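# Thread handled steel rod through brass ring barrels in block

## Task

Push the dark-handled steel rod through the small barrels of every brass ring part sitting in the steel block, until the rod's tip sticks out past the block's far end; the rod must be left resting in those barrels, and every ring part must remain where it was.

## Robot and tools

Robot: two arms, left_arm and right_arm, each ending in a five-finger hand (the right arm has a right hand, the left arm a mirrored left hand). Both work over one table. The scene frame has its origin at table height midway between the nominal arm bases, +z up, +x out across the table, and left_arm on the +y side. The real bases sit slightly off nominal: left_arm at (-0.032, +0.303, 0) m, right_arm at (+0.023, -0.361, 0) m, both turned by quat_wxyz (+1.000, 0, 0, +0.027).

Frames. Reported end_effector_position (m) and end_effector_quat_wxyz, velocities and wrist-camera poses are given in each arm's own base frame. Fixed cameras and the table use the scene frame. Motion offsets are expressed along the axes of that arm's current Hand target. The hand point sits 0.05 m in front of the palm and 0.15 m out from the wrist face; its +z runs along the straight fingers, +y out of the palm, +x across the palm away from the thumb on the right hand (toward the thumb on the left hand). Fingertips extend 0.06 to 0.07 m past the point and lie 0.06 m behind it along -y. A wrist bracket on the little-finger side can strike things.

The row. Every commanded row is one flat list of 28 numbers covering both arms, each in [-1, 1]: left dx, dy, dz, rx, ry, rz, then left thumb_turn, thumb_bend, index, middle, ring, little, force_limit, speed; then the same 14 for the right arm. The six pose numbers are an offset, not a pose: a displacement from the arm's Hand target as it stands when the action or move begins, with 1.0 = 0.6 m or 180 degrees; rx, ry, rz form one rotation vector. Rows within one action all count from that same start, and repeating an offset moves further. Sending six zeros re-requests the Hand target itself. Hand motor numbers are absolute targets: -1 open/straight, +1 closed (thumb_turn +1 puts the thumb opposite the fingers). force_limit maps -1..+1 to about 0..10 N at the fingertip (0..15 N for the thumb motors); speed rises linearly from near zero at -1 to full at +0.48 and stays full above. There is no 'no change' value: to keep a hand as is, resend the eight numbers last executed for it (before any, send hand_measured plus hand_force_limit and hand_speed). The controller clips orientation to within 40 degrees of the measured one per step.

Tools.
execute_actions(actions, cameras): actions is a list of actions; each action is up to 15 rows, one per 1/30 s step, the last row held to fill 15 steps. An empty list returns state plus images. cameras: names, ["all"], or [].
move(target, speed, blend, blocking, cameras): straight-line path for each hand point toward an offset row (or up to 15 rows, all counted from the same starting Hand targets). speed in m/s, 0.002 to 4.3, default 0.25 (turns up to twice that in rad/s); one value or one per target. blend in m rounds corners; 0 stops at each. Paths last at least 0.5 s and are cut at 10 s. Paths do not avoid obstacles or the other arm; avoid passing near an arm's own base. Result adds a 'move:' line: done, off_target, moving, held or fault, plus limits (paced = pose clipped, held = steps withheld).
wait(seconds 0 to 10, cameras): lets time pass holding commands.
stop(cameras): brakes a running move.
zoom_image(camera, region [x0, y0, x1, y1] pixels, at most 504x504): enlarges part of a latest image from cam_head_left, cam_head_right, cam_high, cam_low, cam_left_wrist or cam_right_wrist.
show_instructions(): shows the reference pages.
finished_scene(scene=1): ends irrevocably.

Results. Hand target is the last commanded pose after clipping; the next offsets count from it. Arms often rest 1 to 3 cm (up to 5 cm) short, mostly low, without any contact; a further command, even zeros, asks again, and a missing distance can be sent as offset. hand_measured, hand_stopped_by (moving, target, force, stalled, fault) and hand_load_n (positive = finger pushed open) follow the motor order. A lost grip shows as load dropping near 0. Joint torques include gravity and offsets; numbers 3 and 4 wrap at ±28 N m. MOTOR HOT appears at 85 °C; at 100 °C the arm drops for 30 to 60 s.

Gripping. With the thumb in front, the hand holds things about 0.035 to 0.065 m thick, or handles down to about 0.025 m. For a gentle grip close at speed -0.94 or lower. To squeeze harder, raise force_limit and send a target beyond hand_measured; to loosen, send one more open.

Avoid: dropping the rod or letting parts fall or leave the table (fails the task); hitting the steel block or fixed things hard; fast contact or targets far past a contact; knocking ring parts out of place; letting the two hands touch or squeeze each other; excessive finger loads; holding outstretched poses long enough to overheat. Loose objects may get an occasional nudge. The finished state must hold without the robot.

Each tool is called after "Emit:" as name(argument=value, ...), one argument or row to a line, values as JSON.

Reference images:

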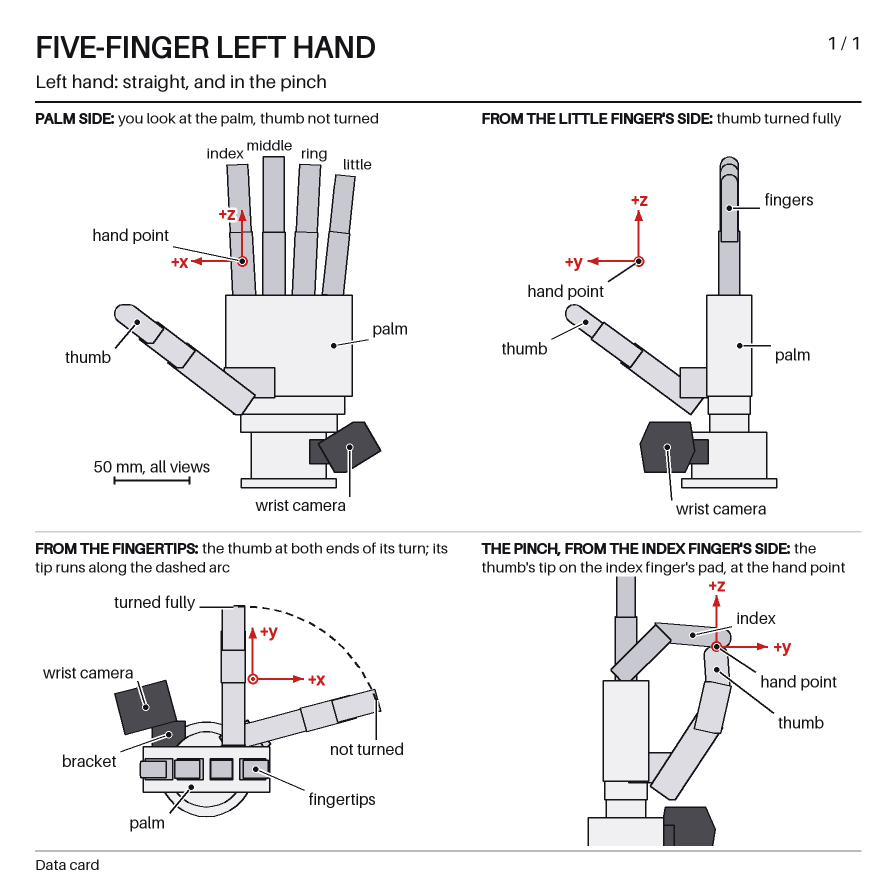

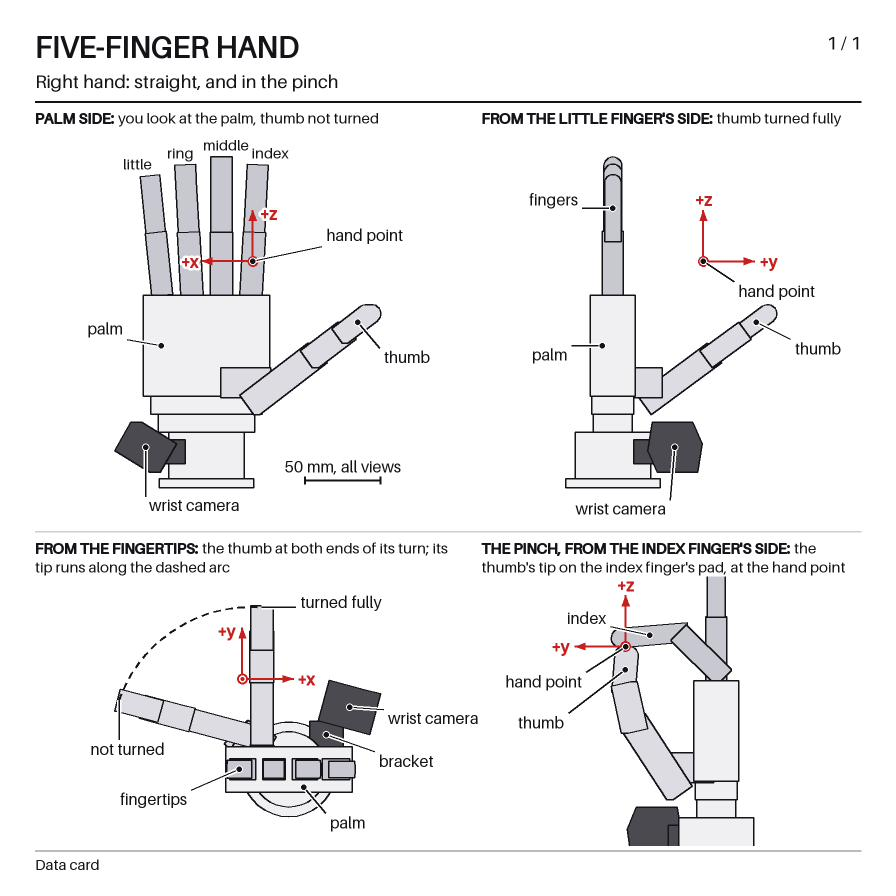

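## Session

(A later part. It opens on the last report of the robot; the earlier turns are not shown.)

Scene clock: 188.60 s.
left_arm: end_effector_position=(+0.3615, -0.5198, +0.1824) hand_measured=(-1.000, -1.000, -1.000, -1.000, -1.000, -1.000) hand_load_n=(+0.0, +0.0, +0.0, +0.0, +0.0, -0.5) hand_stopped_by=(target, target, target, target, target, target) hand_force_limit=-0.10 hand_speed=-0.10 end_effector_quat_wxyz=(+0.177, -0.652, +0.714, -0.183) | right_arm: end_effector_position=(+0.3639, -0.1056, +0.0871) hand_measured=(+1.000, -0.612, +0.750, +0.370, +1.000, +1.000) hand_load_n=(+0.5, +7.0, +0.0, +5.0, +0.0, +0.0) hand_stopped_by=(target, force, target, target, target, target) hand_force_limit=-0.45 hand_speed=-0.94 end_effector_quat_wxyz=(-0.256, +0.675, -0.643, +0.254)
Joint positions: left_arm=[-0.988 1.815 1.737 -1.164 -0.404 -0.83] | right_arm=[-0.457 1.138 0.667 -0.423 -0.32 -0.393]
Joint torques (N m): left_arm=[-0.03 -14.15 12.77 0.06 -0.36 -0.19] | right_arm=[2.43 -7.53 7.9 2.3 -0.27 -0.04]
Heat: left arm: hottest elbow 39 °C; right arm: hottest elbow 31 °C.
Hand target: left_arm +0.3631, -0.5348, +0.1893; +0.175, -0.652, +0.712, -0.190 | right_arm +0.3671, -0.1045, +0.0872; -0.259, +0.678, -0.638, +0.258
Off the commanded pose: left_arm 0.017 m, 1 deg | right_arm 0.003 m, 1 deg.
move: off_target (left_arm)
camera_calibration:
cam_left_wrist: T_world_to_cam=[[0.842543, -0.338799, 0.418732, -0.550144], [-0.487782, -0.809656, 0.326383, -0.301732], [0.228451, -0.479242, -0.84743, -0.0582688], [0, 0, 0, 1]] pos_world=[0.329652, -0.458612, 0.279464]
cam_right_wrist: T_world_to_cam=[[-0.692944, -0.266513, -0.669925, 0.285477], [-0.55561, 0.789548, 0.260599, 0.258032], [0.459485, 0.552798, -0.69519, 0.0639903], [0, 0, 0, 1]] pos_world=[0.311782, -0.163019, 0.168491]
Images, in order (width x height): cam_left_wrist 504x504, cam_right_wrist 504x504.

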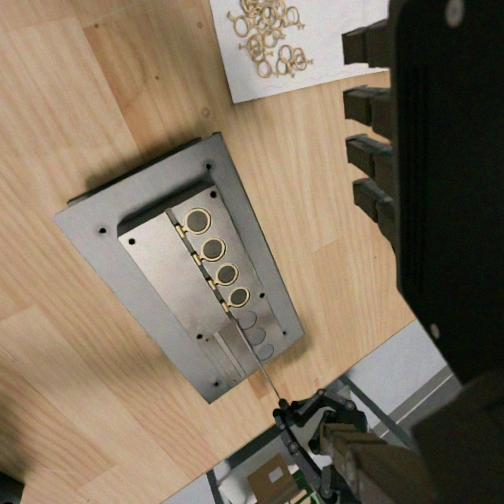

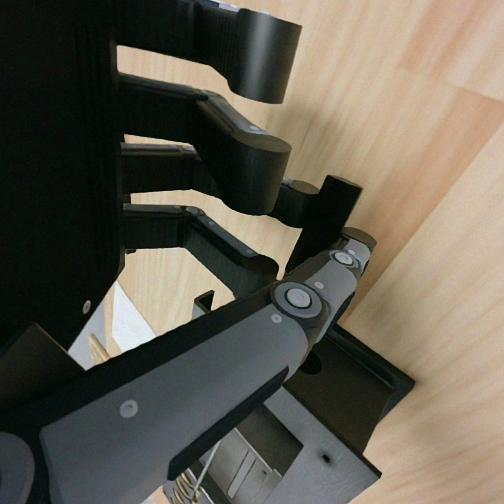

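Emit:
move(
  target=[0,0,0,0,0,0,-1,-1,-1,-1,-1,-1,-0.1,-0.1,0.0001,-0.0045,-0.0049,-0.00124,0.01668,-0.01547,1,-0.04,0.75,0.37,1,1,0.2,-0.94],
  speed=0.03,
  cameras=["cam_left_wrist", "cam_right_wrist"],
)

Emit:
zoom_image(
  camera="cam_left_wrist",
  region=[220, 310, 245, 335],
)

Emit:
zoom_image(
  camera="cam_right_wrist",
  region=[187, 464, 222, 499],
)

Emit:
zoom_image(
  camera="cam_left_wrist",
  region=[225, 310, 305, 420],
)

Scene clock: 191.37 s.
left_arm: end_effector_position=(+0.3615, -0.5198, +0.1824) hand_measured=(-1.000, -1.000, -1.000, -1.000, -1.000, -1.000) hand_load_n=(+0.0, +0.0, +0.0, +0.0, +0.0, +0.0) hand_stopped_by=(target, target, target, target, target, target) hand_force_limit=-0.10 hand_speed=-0.10 end_effector_quat_wxyz=(+0.177, -0.652, +0.714, -0.183) | right_arm: end_effector_position=(+0.3641, -0.1073, +0.0892) hand_measured=(+1.000, -0.608, +0.750, +0.370, +1.000, +1.000) hand_load_n=(+0.5, +8.5, +0.0, +6.0, +0.0, +0.0) hand_stopped_by=(target, force, target, target, target, target) hand_force_limit=0.20 hand_speed=-0.94 end_effector_quat_wxyz=(-0.234, +0.679, -0.641, +0.272)
Joint positions: left_arm=[-0.988 1.815 1.737 -1.164 -0.404 -0.83] | right_arm=[-0.427 1.118 0.662 -0.419 -0.251 -0.393]
Joint torques (N m): left_arm=[-0.09 -14.15 12.75 0.06 -0.37 -0.2] | right_arm=[3.19 -8.18 7.71 2.33 0.02 -0.19]
Heat: left arm: hottest elbow 39 °C; right arm: hottest elbow 31 °C.
Hand target: left_arm +0.3631, -0.5348, +0.1893; +0.175, -0.652, +0.712, -0.190 | right_arm +0.3672, -0.1044, +0.0911; -0.235, +0.687, -0.629, +0.280
Off the commanded pose: left_arm 0.017 m, 1 deg | right_arm 0.005 m, 2 deg.
move: off_target (left_arm)
camera_calibration:
cam_left_wrist: T_world_to_cam=[[0.842543, -0.338799, 0.418732, -0.550144], [-0.487782, -0.809656, 0.326383, -0.301732], [0.228451, -0.479242, -0.84743, -0.0582688], [0, 0, 0, 1]] pos_world=[0.329652, -0.458612, 0.279464]
cam_right_wrist: T_world_to_cam=[[-0.70027, -0.294611, -0.650251, 0.284461], [-0.543507, 0.810586, 0.21806, 0.260529], [0.462841, 0.506116, -0.727753, 0.0628957], [0, 0, 0, 1]] pos_world=[0.311688, -0.159208, 0.173932]
Images, in order (width x height): cam_left_wrist 504x504, cam_right_wrist 504x504.

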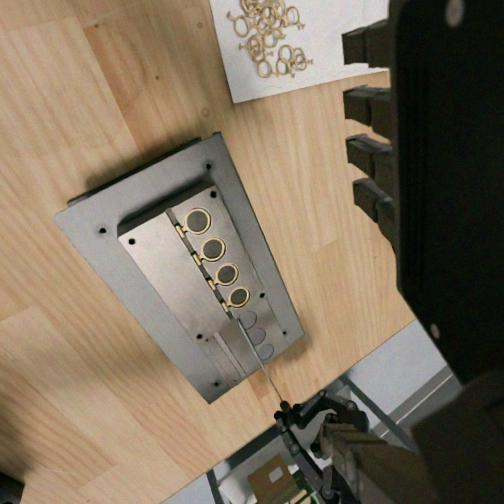

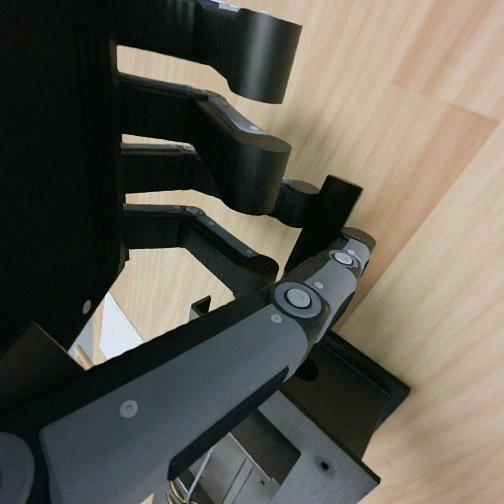

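Scaled by 20.160 from the camera's 504x504 image, which has a finer 720x720 frame.

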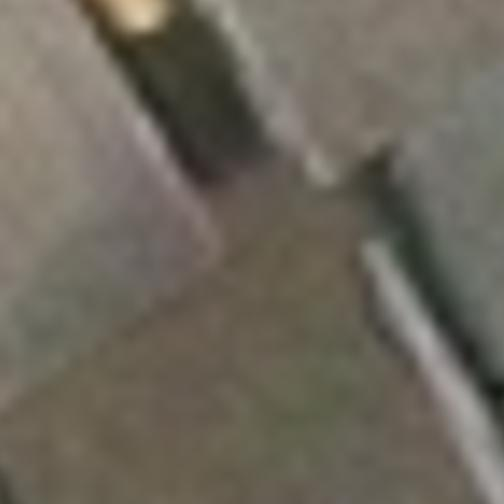

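Scaled by 14.400 from the camera's 504x504 image, which has a finer 720x720 frame.

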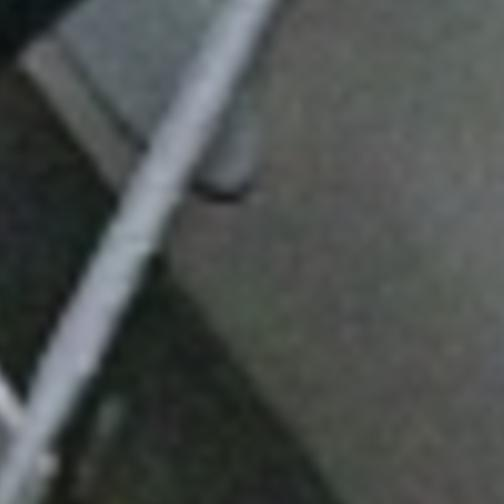

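Scaled by 4.582 from the camera's 504x504 image, which has a finer 720x720 frame.

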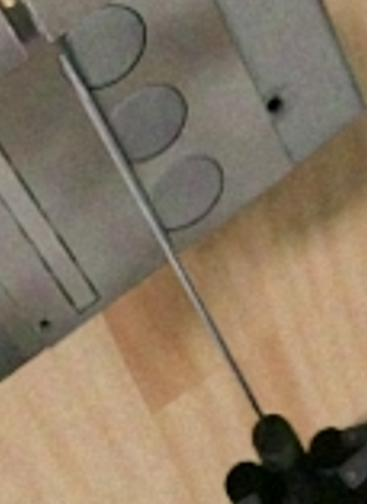

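Emit:
execute_actions(
  actions=[],
)

Scene clock: 192.20 s.
left_arm: end_effector_position=(+0.3615, -0.5198, +0.1824) hand_measured=(-1.000, -1.000, -1.000, -1.000, -1.000, -1.000) hand_load_n=(+0.0, +0.0, +0.0, +0.0, +0.0, +0.0) hand_stopped_by=(target, target, target, target, target, target) hand_force_limit=-0.10 hand_speed=-0.10 end_effector_quat_wxyz=(+0.177, -0.652, +0.714, -0.183) | right_arm: end_effector_position=(+0.3641, -0.1073, +0.0892) hand_measured=(+1.000, -0.608, +0.750, +0.370, +1.000, +1.000) hand_load_n=(+0.5, +8.0, +0.0, +6.0, +0.0, +0.0) hand_stopped_by=(target, force, target, target, target, target) hand_force_limit=0.20 hand_speed=-0.94 end_effector_quat_wxyz=(-0.233, +0.679, -0.641, +0.272)
Joint positions: left_arm=[-0.988 1.815 1.737 -1.164 -0.404 -0.83] | right_arm=[-0.427 1.118 0.662 -0.419 -0.25 -0.393]
Joint velocities: within noise
Joint torques (N m): left_arm=[-0.09 -14.1 12.75 0.03 -0.36 -0.19] | right_arm=[3.14 -8.23 7.76 2.32 0.01 -0.18]
Heat: left arm: hottest elbow 39 °C; right arm: hottest elbow 31 °C.
Hand target: left_arm +0.3631, -0.5348, +0.1893; +0.175, -0.652, +0.712, -0.190 | right_arm +0.3672, -0.1045, +0.0911; -0.234, +0.686, -0.629, +0.280
Off the commanded pose: left_arm 0.017 m, 1 deg | right_arm 0.005 m, 2 deg.
camera_calibration:
cam_left_wrist: T_world_to_cam=[[0.842543, -0.338799, 0.418732, -0.550144], [-0.487782, -0.809656, 0.326383, -0.301732], [0.228451, -0.479242, -0.84743, -0.0582688], [0, 0, 0, 1]] pos_world=[0.329652, -0.458612, 0.279464]
cam_right_wrist: T_world_to_cam=[[-0.700408, -0.294667, -0.650077, 0.284464], [-0.543326, 0.810752, 0.217896, 0.260528], [0.462844, 0.50582, -0.727957, 0.0628832], [0, 0, 0, 1]] pos_world=[0.311688, -0.159209, 0.173932]

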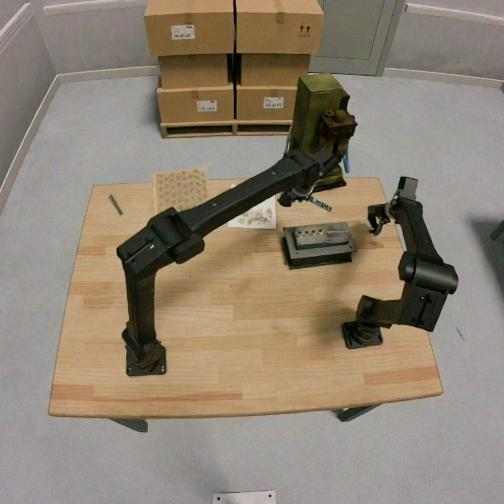

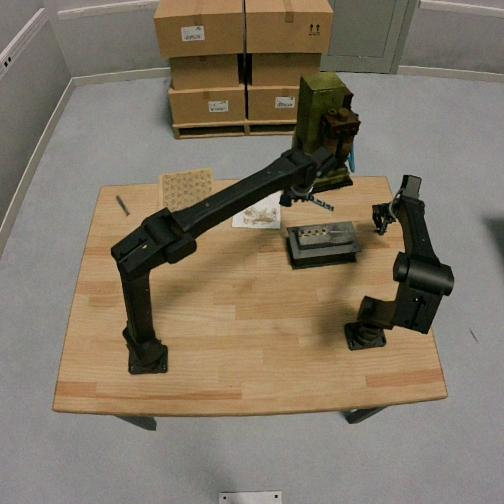

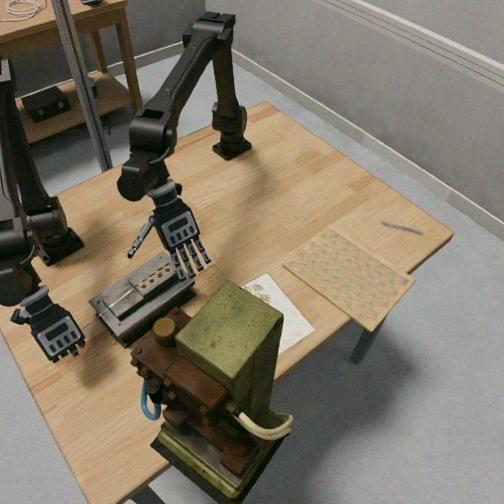

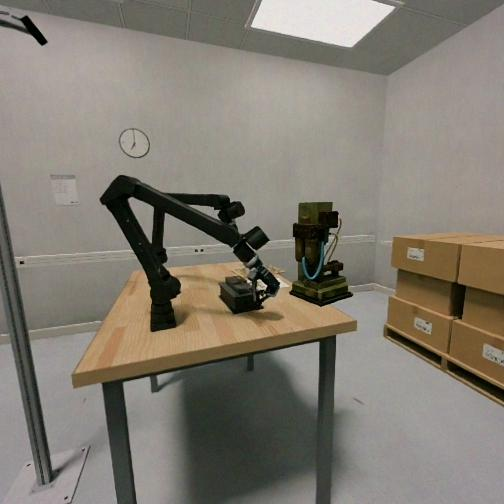

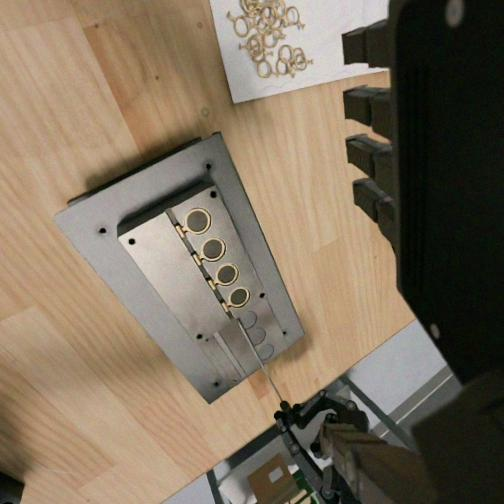

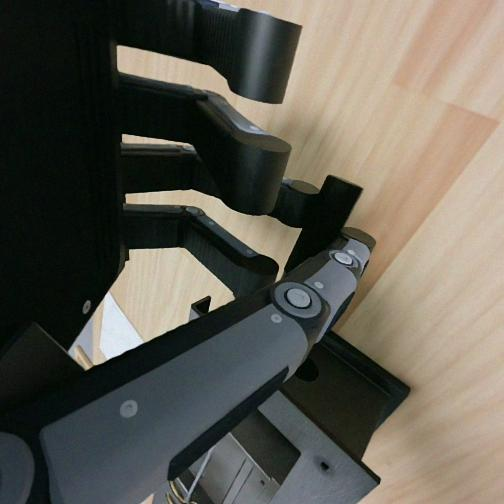

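Emit:
zoom_image(
  camera="cam_right_wrist",
  region=[164, 454, 214, 504],
)

Emit:
zoom_image(
  camera="cam_left_wrist",
  region=[220, 310, 245, 335],
)

Emit:
zoom_image(
  camera="cam_right_wrist",
  region=[240, 200, 400, 360],
)

Scaled by 10.080 from the camera's 504x504 image, which has a finer 720x720 frame.

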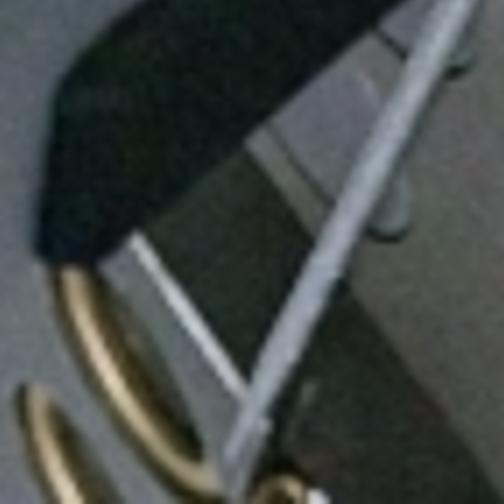

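Scaled by 20.160 from the camera's 504x504 image, which has a finer 720x720 frame.

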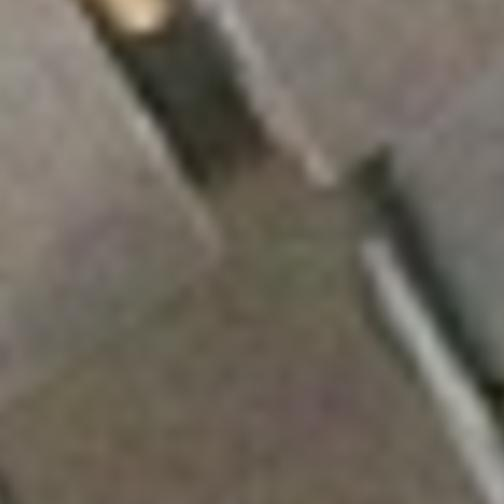

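Scaled by 3.150 from the camera's 504x504 image, which has a finer 720x720 frame.

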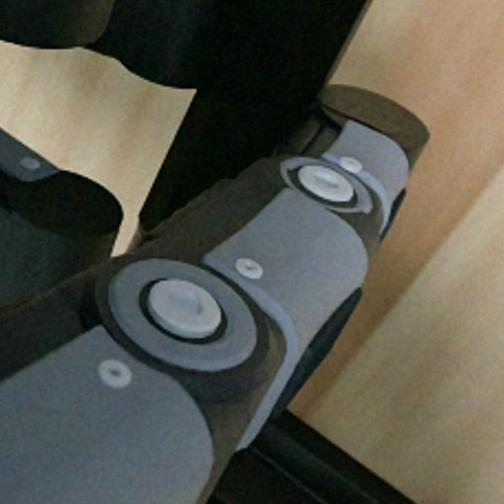

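Emit:
move(
  target=[0,0,0,0,0,0,-1,-1,-1,-1,-1,-1,-0.1,-0.1,-0.00039,0.00346,0.00131,0.00017,0.00065,-0.00751,1,-0.04,0.75,0.37,1,1,0.2,-0.94],
  speed=0.02,
  cameras=["cam_left_wrist", "cam_right_wrist"],
)

Emit:
zoom_image(
  camera="cam_right_wrist",
  region=[164, 454, 214, 504],
)

Emit:
zoom_image(
  camera="cam_left_wrist",
  region=[220, 310, 245, 335],
)

Emit:
zoom_image(
  camera="cam_left_wrist",
  region=[225, 310, 305, 420],
)

Scene clock: 196.00 s.
left_arm: end_effector_position=(+0.3615, -0.5198, +0.1824) hand_measured=(-1.000, -1.000, -1.000, -1.000, -1.000, -1.000) hand_load_n=(-0.5, +0.0, +0.0, +0.0, +0.0, +0.0) hand_stopped_by=(target, target, target, target, target, target) hand_force_limit=-0.10 hand_speed=-0.10 end_effector_quat_wxyz=(+0.177, -0.652, +0.714, -0.183) | right_arm: end_effector_position=(+0.3631, -0.1069, +0.0869) hand_measured=(+1.000, -0.608, +0.750, +0.370, +1.000, +1.000) hand_load_n=(+1.0, +8.0, +0.0, +6.0, +0.0, -0.5) hand_stopped_by=(target, force, target, target, target, target) hand_force_limit=0.20 hand_speed=-0.94 end_effector_quat_wxyz=(-0.230, +0.685, -0.634, +0.275)
Joint positions: left_arm=[-0.988 1.815 1.737 -1.164 -0.404 -0.83] | right_arm=[-0.422 1.117 0.656 -0.412 -0.246 -0.409]
Joint torques (N m): left_arm=[-0.15 -14.15 12.75 0.05 -0.37 -0.19] | right_arm=[2.96 -8.18 7.73 2.33 0.02 -0.24]
Heat: left arm: hottest elbow 39 °C; right arm: hottest elbow 31 °C.
Hand target: left_arm +0.3631, -0.5348, +0.1893; +0.175, -0.652, +0.712, -0.190 | right_arm +0.3661, -0.1044, +0.0891; -0.231, +0.694, -0.621, +0.284
Off the commanded pose: left_arm 0.017 m, 1 deg | right_arm 0.005 m, 2 deg.
move: off_target (left_arm)
camera_calibration:
cam_left_wrist: T_world_to_cam=[[0.842543, -0.338799, 0.418732, -0.550144], [-0.487782, -0.809656, 0.326383, -0.301732], [0.228451, -0.479242, -0.84743, -0.0582688], [0, 0, 0, 1]] pos_world=[0.329652, -0.458612, 0.279464]
cam_right_wrist: T_world_to_cam=[[-0.696593, -0.313768, -0.645219, 0.278475], [-0.554407, 0.806224, 0.206486, 0.264664], [0.455402, 0.501551, -0.735565, 0.0644274], [0, 0, 0, 1]] pos_world=[0.311375, -0.158315, 0.172418]
Images, in order (width x height): cam_left_wrist 504x504, cam_right_wrist 504x504.

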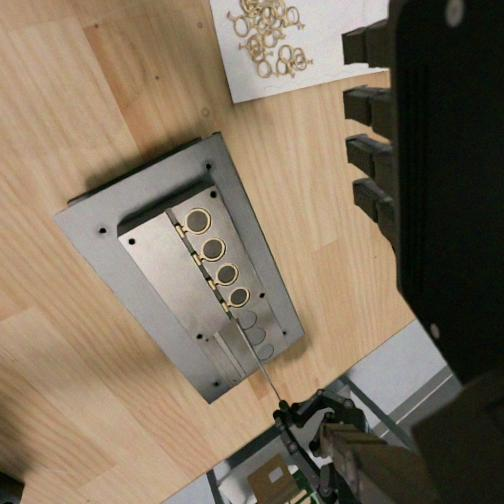

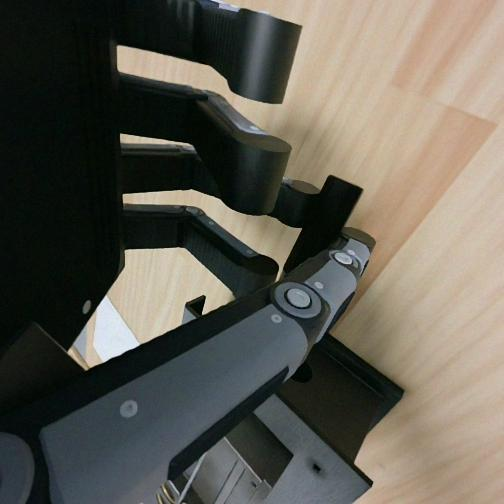

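Scaled by 10.080 from the camera's 504x504 image, which has a finer 720x720 frame.

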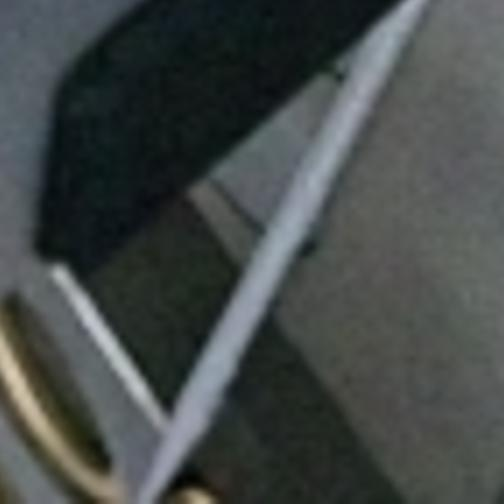

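Scaled by 20.160 from the camera's 504x504 image, which has a finer 720x720 frame.

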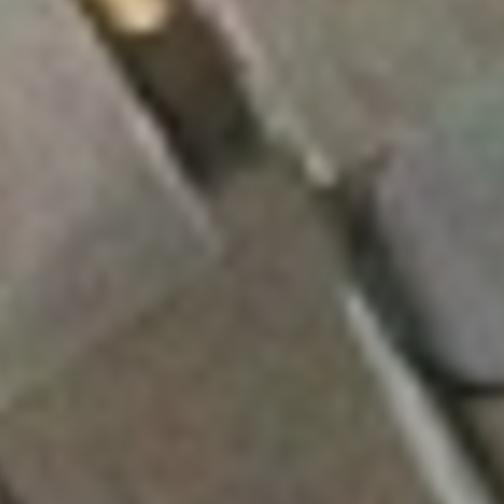

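Scaled by 4.582 from the camera's 504x504 image, which has a finer 720x720 frame.

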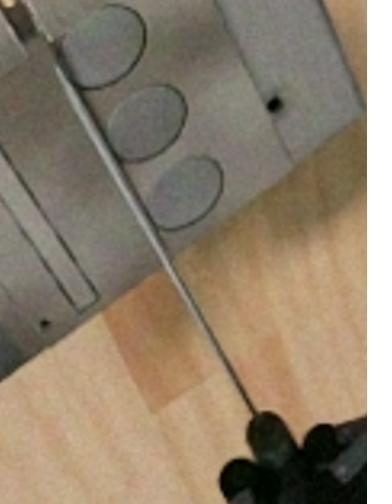

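Emit:
wait(
  seconds=0.5,
  cameras=["cam_left_wrist", "cam_right_wrist"],
)

Emit:
zoom_image(
  camera="cam_right_wrist",
  region=[154, 464, 194, 504],
)

Emit:
zoom_image(
  camera="cam_left_wrist",
  region=[220, 310, 245, 335],
)

Scene clock: 197.27 s.
left_arm: end_effector_position=(+0.3615, -0.5198, +0.1824) hand_measured=(-1.000, -1.000, -1.000, -1.000, -1.000, -1.000) hand_load_n=(+0.0, +0.0, +0.0, +0.0, +0.0, +0.0) hand_stopped_by=(target, target, target, target, target, target) hand_force_limit=-0.10 hand_speed=-0.10 end_effector_quat_wxyz=(+0.177, -0.652, +0.714, -0.183) | right_arm: end_effector_position=(+0.3631, -0.1069, +0.0869) hand_measured=(+1.000, -0.608, +0.750, +0.370, +1.000, +1.000) hand_load_n=(+1.0, +8.0, +0.0, +6.0, +0.0, +0.0) hand_stopped_by=(target, force, target, target, target, target) hand_force_limit=0.20 hand_speed=-0.94 end_effector_quat_wxyz=(-0.230, +0.685, -0.634, +0.275)
Joint positions: left_arm=[-0.988 1.815 1.737 -1.164 -0.404 -0.83] | right_arm=[-0.422 1.117 0.656 -0.412 -0.246 -0.409]
Joint torques (N m): left_arm=[-0.09 -14.1 12.75 0.05 -0.36 -0.19] | right_arm=[3.25 -8.23 7.8 2.35 0.04 -0.22]
Heat: left arm: hottest elbow 39 °C; right arm: hottest elbow 31 °C.
Hand target: left_arm +0.3631, -0.5348, +0.1893; +0.175, -0.652, +0.712, -0.190 | right_arm +0.3661, -0.1044, +0.0891; -0.231, +0.693, -0.621, +0.284
Off the commanded pose: left_arm 0.017 m, 1 deg | right_arm 0.005 m, 2 deg.
wait: 0.50 s; at rest from the start
camera_calibration:
cam_left_wrist: T_world_to_cam=[[0.842543, -0.338799, 0.418732, -0.550144], [-0.487782, -0.809656, 0.326383, -0.301732], [0.228451, -0.479242, -0.84743, -0.0582688], [0, 0, 0, 1]] pos_world=[0.329652, -0.458612, 0.279464]
cam_right_wrist: T_world_to_cam=[[-0.696478, -0.314166, -0.64515, 0.278428], [-0.554671, 0.8061, 0.206257, 0.264745], [0.455257, 0.501499, -0.73569, 0.0645597], [0, 0, 0, 1]] pos_world=[0.311374, -0.158315, 0.172518]
Images, in order (width x height): cam_left_wrist 504x504, cam_right_wrist 504x504.

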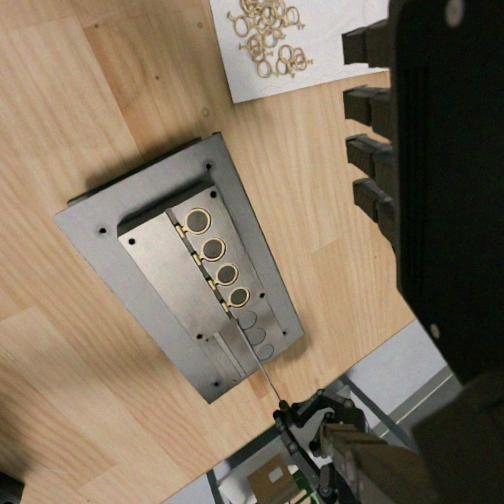

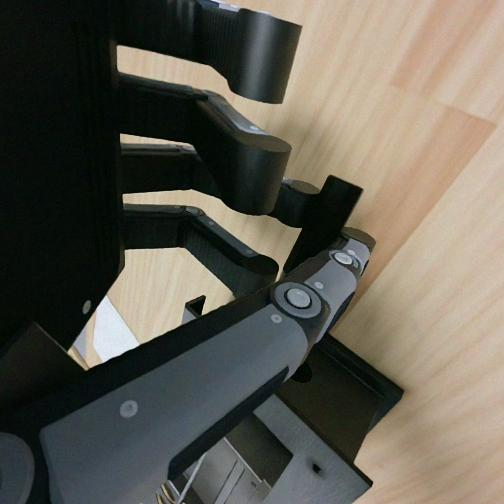

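Scaled by 12.600 from the camera's 504x504 image, which has a finer 720x720 frame.

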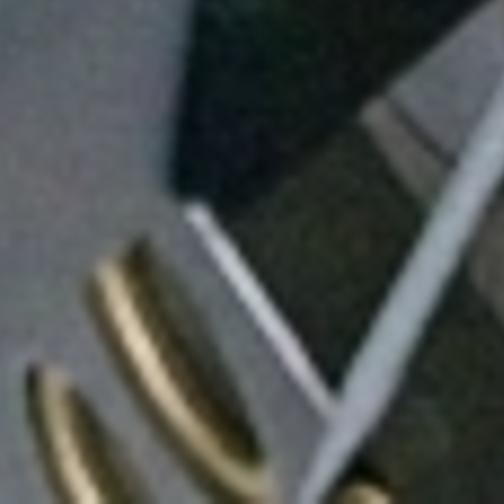

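Scaled by 20.160 from the camera's 504x504 image, which has a finer 720x720 frame.

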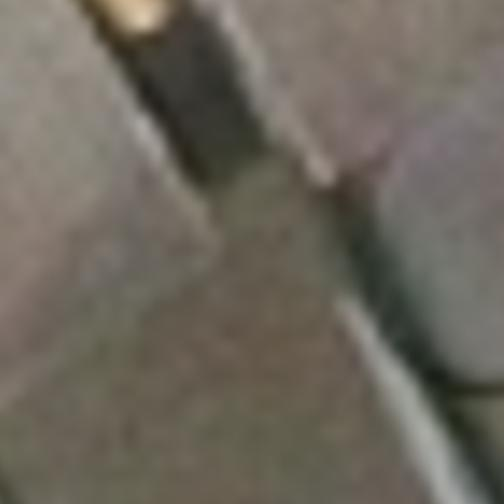

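Emit:
zoom_image(
  camera="cam_left_wrist",
  region=[260, 380, 360, 480],
)

Emit:
zoom_image(
  camera="cam_right_wrist",
  region=[180, 240, 400, 460],
)

Scaled by 5.040 from the camera's 504x504 image, which has a finer 720x720 frame.

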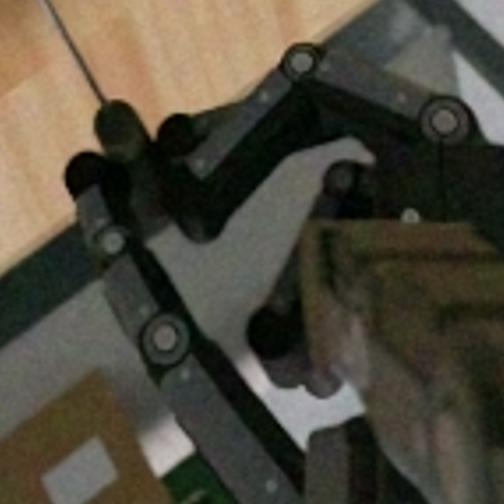

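Scaled by 2.291 from the camera's 504x504 image, which has a finer 720x720 frame.

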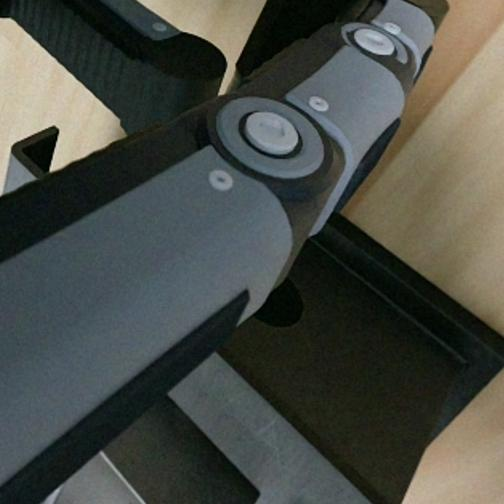

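Emit:
move(
  target=[0,0,0,0,0,0,-1,-1,-1,-1,-1,-1,-0.1,-0.1,0,0,0,0,0,0,1,-0.04,0.66,0.37,1,1,0.2,-0.94],
  speed=0.02,
  cameras=["cam_left_wrist", "cam_right_wrist"],
)

Emit:
zoom_image(
  camera="cam_left_wrist",
  region=[220, 310, 245, 335],
)

Emit:
zoom_image(
  camera="cam_left_wrist",
  region=[260, 380, 320, 440],
)

Scene clock: 200.80 s.
left_arm: end_effector_position=(+0.3615, -0.5198, +0.1824) hand_measured=(-1.000, -1.000, -1.000, -1.000, -1.000, -1.000) hand_load_n=(+0.0, +0.0, +0.0, +0.0, +0.0, +0.0) hand_stopped_by=(target, target, target, target, target, target) hand_force_limit=-0.10 hand_speed=-0.10 end_effector_quat_wxyz=(+0.177, -0.652, +0.714, -0.183) | right_arm: end_effector_position=(+0.3631, -0.1070, +0.0869) hand_measured=(+1.000, -0.608, +0.660, +0.370, +1.000, +1.000) hand_load_n=(+1.5, +8.0, +0.0, +5.5, +0.5, +0.0) hand_stopped_by=(target, force, target, target, target, target) hand_force_limit=0.20 hand_speed=-0.94 end_effector_quat_wxyz=(-0.230, +0.685, -0.634, +0.275)
Joint positions: left_arm=[-0.988 1.815 1.737 -1.164 -0.404 -0.83] | right_arm=[-0.422 1.117 0.656 -0.412 -0.246 -0.409]
Joint torques (N m): left_arm=[-0.03 -14.1 12.78 0.06 -0.37 -0.19] | right_arm=[3.37 -8.23 7.76 2.32 0.04 -0.23]
Heat: left arm: hottest elbow 39 °C; right arm: hottest shoulder 30 °C.
Hand target: left_arm +0.3631, -0.5348, +0.1893; +0.175, -0.652, +0.712, -0.190 | right_arm +0.3661, -0.1045, +0.0891; -0.231, +0.694, -0.621, +0.284
Off the commanded pose: left_arm 0.017 m, 1 deg | right_arm 0.005 m, 2 deg.
move: off_target (left_arm)
camera_calibration:
cam_left_wrist: T_world_to_cam=[[0.842543, -0.338799, 0.418732, -0.550144], [-0.487782, -0.809656, 0.326383, -0.301732], [0.228451, -0.479242, -0.84743, -0.0582688], [0, 0, 0, 1]] pos_world=[0.329652, -0.458612, 0.279464]
cam_right_wrist: T_world_to_cam=[[-0.696418, -0.314526, -0.645039, 0.278403], [-0.554885, 0.806001, 0.20607, 0.264884], [0.455088, 0.501434, -0.735839, 0.064582], [0, 0, 0, 1]] pos_world=[0.311474, -0.158316, 0.172518]
Images, in order (width x height): cam_left_wrist 504x504, cam_right_wrist 504x504.

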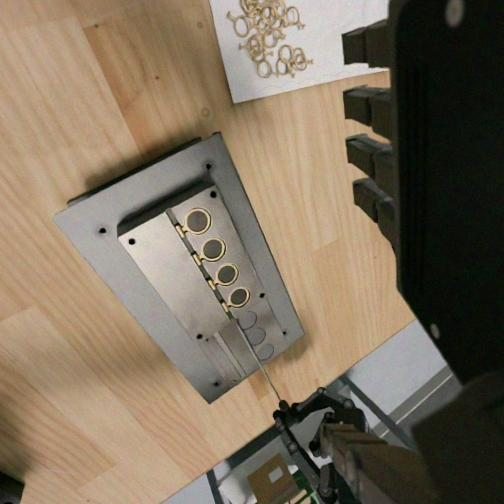

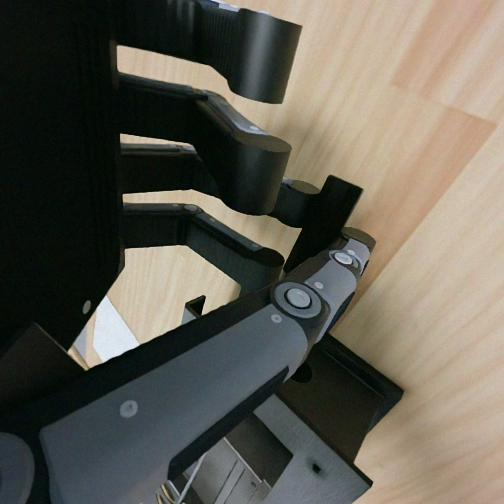

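Scaled by 20.160 from the camera's 504x504 image, which has a finer 720x720 frame.

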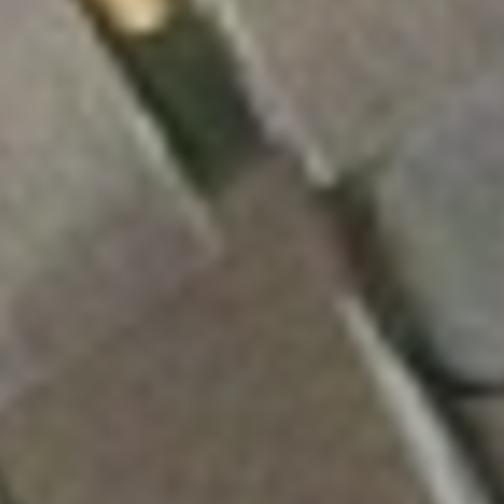

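Scaled by 8.400 from the camera's 504x504 image, which has a finer 720x720 frame.

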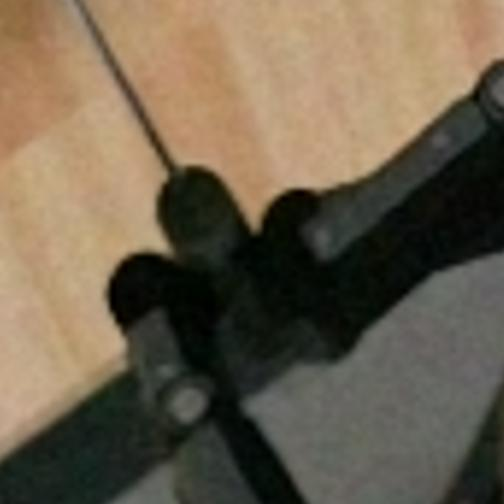

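Emit:
move(
  target=[0,0,0,0,0,0,-1,-1,-1,-1,-1,-1,-0.1,-0.1,0,0,0,0,0,0,1,-0.04,0.58,0.37,1,1,0.2,-0.94],
  speed=0.02,
  cameras=["cam_left_wrist", "cam_right_wrist"],
)

Emit:
zoom_image(
  camera="cam_left_wrist",
  region=[220, 310, 245, 335],
)

Emit:
zoom_image(
  camera="cam_left_wrist",
  region=[260, 380, 320, 440],
)

Scene clock: 201.67 s.
left_arm: end_effector_position=(+0.3615, -0.5198, +0.1824) hand_measured=(-1.000, -1.000, -1.000, -1.000, -1.000, -1.000) hand_load_n=(+0.0, +0.0, +0.0, +0.0, +0.0, +0.0) hand_stopped_by=(target, target, target, target, target, target) hand_force_limit=-0.10 hand_speed=-0.10 end_effector_quat_wxyz=(+0.177, -0.652, +0.714, -0.183) | right_arm: end_effector_position=(+0.3631, -0.1070, +0.0869) hand_measured=(+1.000, -0.608, +0.580, +0.370, +1.000, +1.000) hand_load_n=(+1.0, +8.0, +0.0, +6.0, +0.0, +0.0) hand_stopped_by=(target, force, target, target, target, target) hand_force_limit=0.20 hand_speed=-0.94 end_effector_quat_wxyz=(-0.230, +0.685, -0.634, +0.275)
Joint positions: left_arm=[-0.988 1.815 1.737 -1.164 -0.404 -0.83] | right_arm=[-0.422 1.117 0.656 -0.412 -0.246 -0.409]
Joint torques (N m): left_arm=[-0.15 -14.1 12.75 0.03 -0.36 -0.2] | right_arm=[3.19 -8.35 7.72 2.37 0.04 -0.22]
Heat: left arm: hottest elbow 40 °C; right arm: hottest shoulder 30 °C.
Hand target: left_arm +0.3631, -0.5348, +0.1893; +0.175, -0.652, +0.712, -0.190 | right_arm +0.3661, -0.1045, +0.0891; -0.231, +0.694, -0.621, +0.284
Off the commanded pose: left_arm 0.017 m, 1 deg | right_arm 0.005 m, 2 deg.
move: off_target (left_arm)
camera_calibration:
cam_left_wrist: T_world_to_cam=[[0.842543, -0.338799, 0.418732, -0.550144], [-0.487782, -0.809656, 0.326383, -0.301732], [0.228451, -0.479242, -0.84743, -0.0582688], [0, 0, 0, 1]] pos_world=[0.329652, -0.458612, 0.279464]
cam_right_wrist: T_world_to_cam=[[-0.696418, -0.314526, -0.645039, 0.278403], [-0.554885, 0.806001, 0.20607, 0.264884], [0.455088, 0.501434, -0.735839, 0.064582], [0, 0, 0, 1]] pos_world=[0.311474, -0.158316, 0.172518]
Images, in order (width x height): cam_left_wrist 504x504, cam_right_wrist 504x504.

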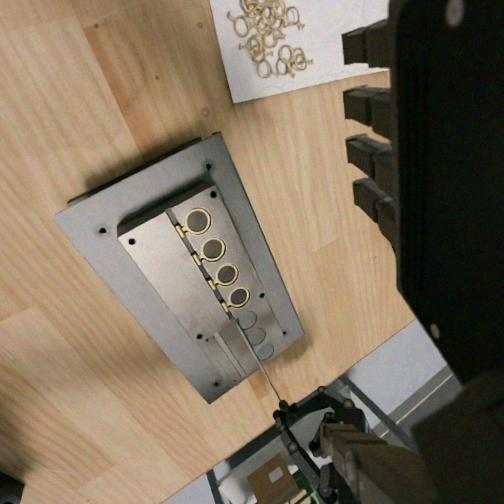

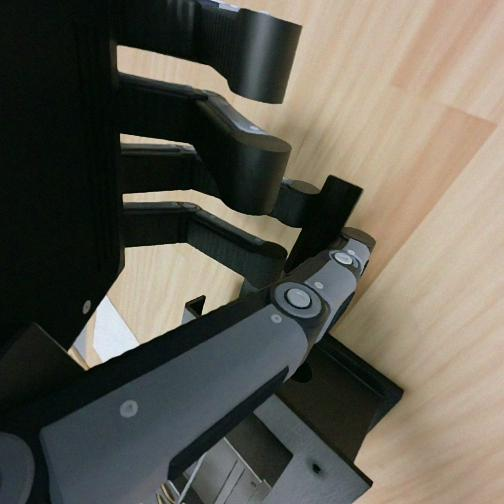

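Scaled by 20.160 from the camera's 504x504 image, which has a finer 720x720 frame.

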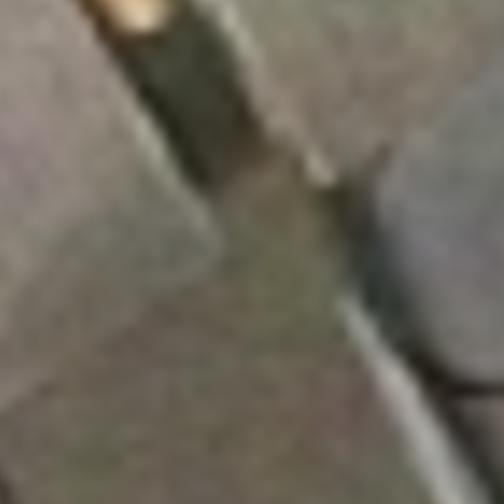

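Scaled by 8.400 from the camera's 504x504 image, which has a finer 720x720 frame.

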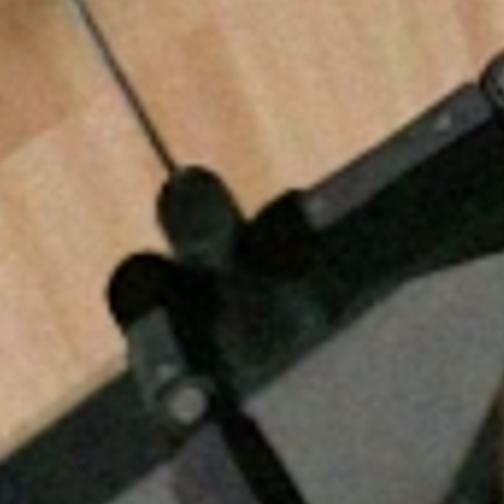

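Emit:
move(
  target=[0,0,0,0,0,0,-1,-1,-1,-1,-1,-1,-0.1,-0.1,0,0,0,0,0,0,1,-0.04,0.52,0.37,1,1,0.2,-0.94],
  speed=0.02,
  cameras=["cam_left_wrist", "cam_right_wrist"],
)

Emit:
zoom_image(
  camera="cam_left_wrist",
  region=[220, 310, 245, 335],
)

Emit:
zoom_image(
  camera="cam_left_wrist",
  region=[260, 380, 320, 440],
)

Scene clock: 202.47 s.
left_arm: end_effector_position=(+0.3615, -0.5198, +0.1824) hand_measured=(-1.000, -1.000, -1.000, -1.000, -1.000, -1.000) hand_load_n=(+0.0, +0.0, +0.0, +0.0, -0.5, +0.0) hand_stopped_by=(target, target, target, target, target, target) hand_force_limit=-0.10 hand_speed=-0.10 end_effector_quat_wxyz=(+0.177, -0.652, +0.714, -0.183) | right_arm: end_effector_position=(+0.3631, -0.1070, +0.0872) hand_measured=(+1.000, -0.608, +0.520, +0.370, +1.000, +1.000) hand_load_n=(+1.0, +8.0, -0.5, +6.5, +0.0, +0.0) hand_stopped_by=(target, force, target, target, target, target) hand_force_limit=0.20 hand_speed=-0.94 end_effector_quat_wxyz=(-0.230, +0.685, -0.634, +0.275)
Joint positions: left_arm=[-0.988 1.815 1.737 -1.164 -0.404 -0.83] | right_arm=[-0.422 1.116 0.656 -0.412 -0.246 -0.409]
Joint torques (N m): left_arm=[-0.09 -14.04 12.77 0.06 -0.36 -0.19] | right_arm=[3.08 -7.94 7.72 2.4 0.04 -0.23]
Heat: left arm: hottest elbow 40 °C; right arm: hottest shoulder 30 °C.
Hand target: left_arm +0.3631, -0.5348, +0.1893; +0.175, -0.652, +0.712, -0.190 | right_arm +0.3661, -0.1045, +0.0891; -0.231, +0.694, -0.621, +0.284
Off the commanded pose: left_arm 0.017 m, 1 deg | right_arm 0.004 m, 2 deg.
move: off_target (left_arm)
camera_calibration:
cam_left_wrist: T_world_to_cam=[[0.842543, -0.338799, 0.418732, -0.550144], [-0.487782, -0.809656, 0.326383, -0.301732], [0.228451, -0.479242, -0.84743, -0.0582688], [0, 0, 0, 1]] pos_world=[0.329652, -0.458612, 0.279464]
cam_right_wrist: T_world_to_cam=[[-0.695987, -0.314744, -0.645398, 0.278356], [-0.555034, 0.806057, 0.205447, 0.264951], [0.455565, 0.501207, -0.735699, 0.0645661], [0, 0, 0, 1]] pos_world=[0.311375, -0.158316, 0.172718]
Images, in order (width x height): cam_left_wrist 504x504, cam_right_wrist 504x504.

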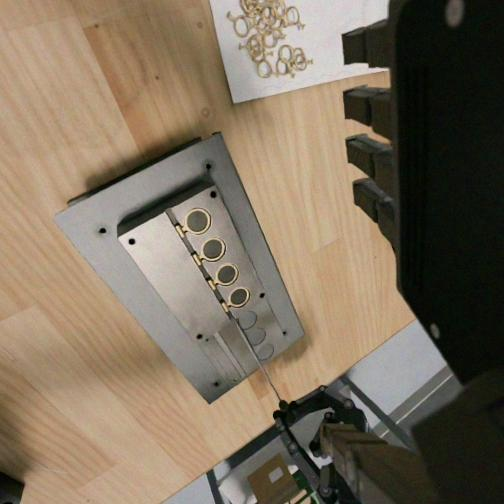

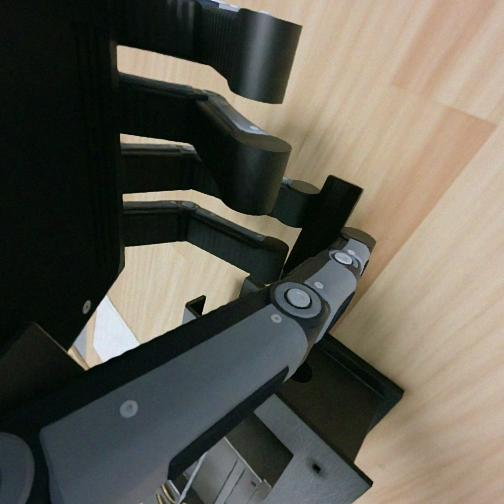

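Scaled by 20.160 from the camera's 504x504 image, which has a finer 720x720 frame.

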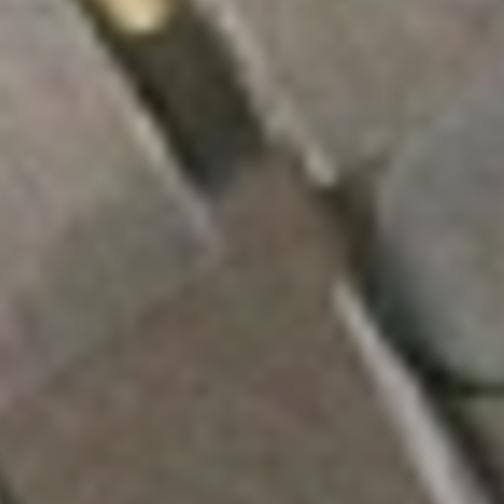

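Scaled by 8.400 from the camera's 504x504 image, which has a finer 720x720 frame.

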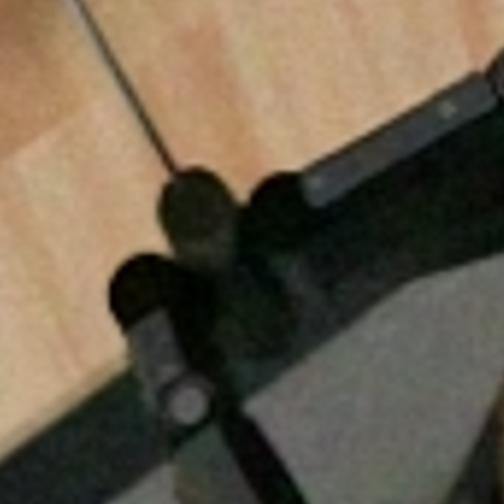

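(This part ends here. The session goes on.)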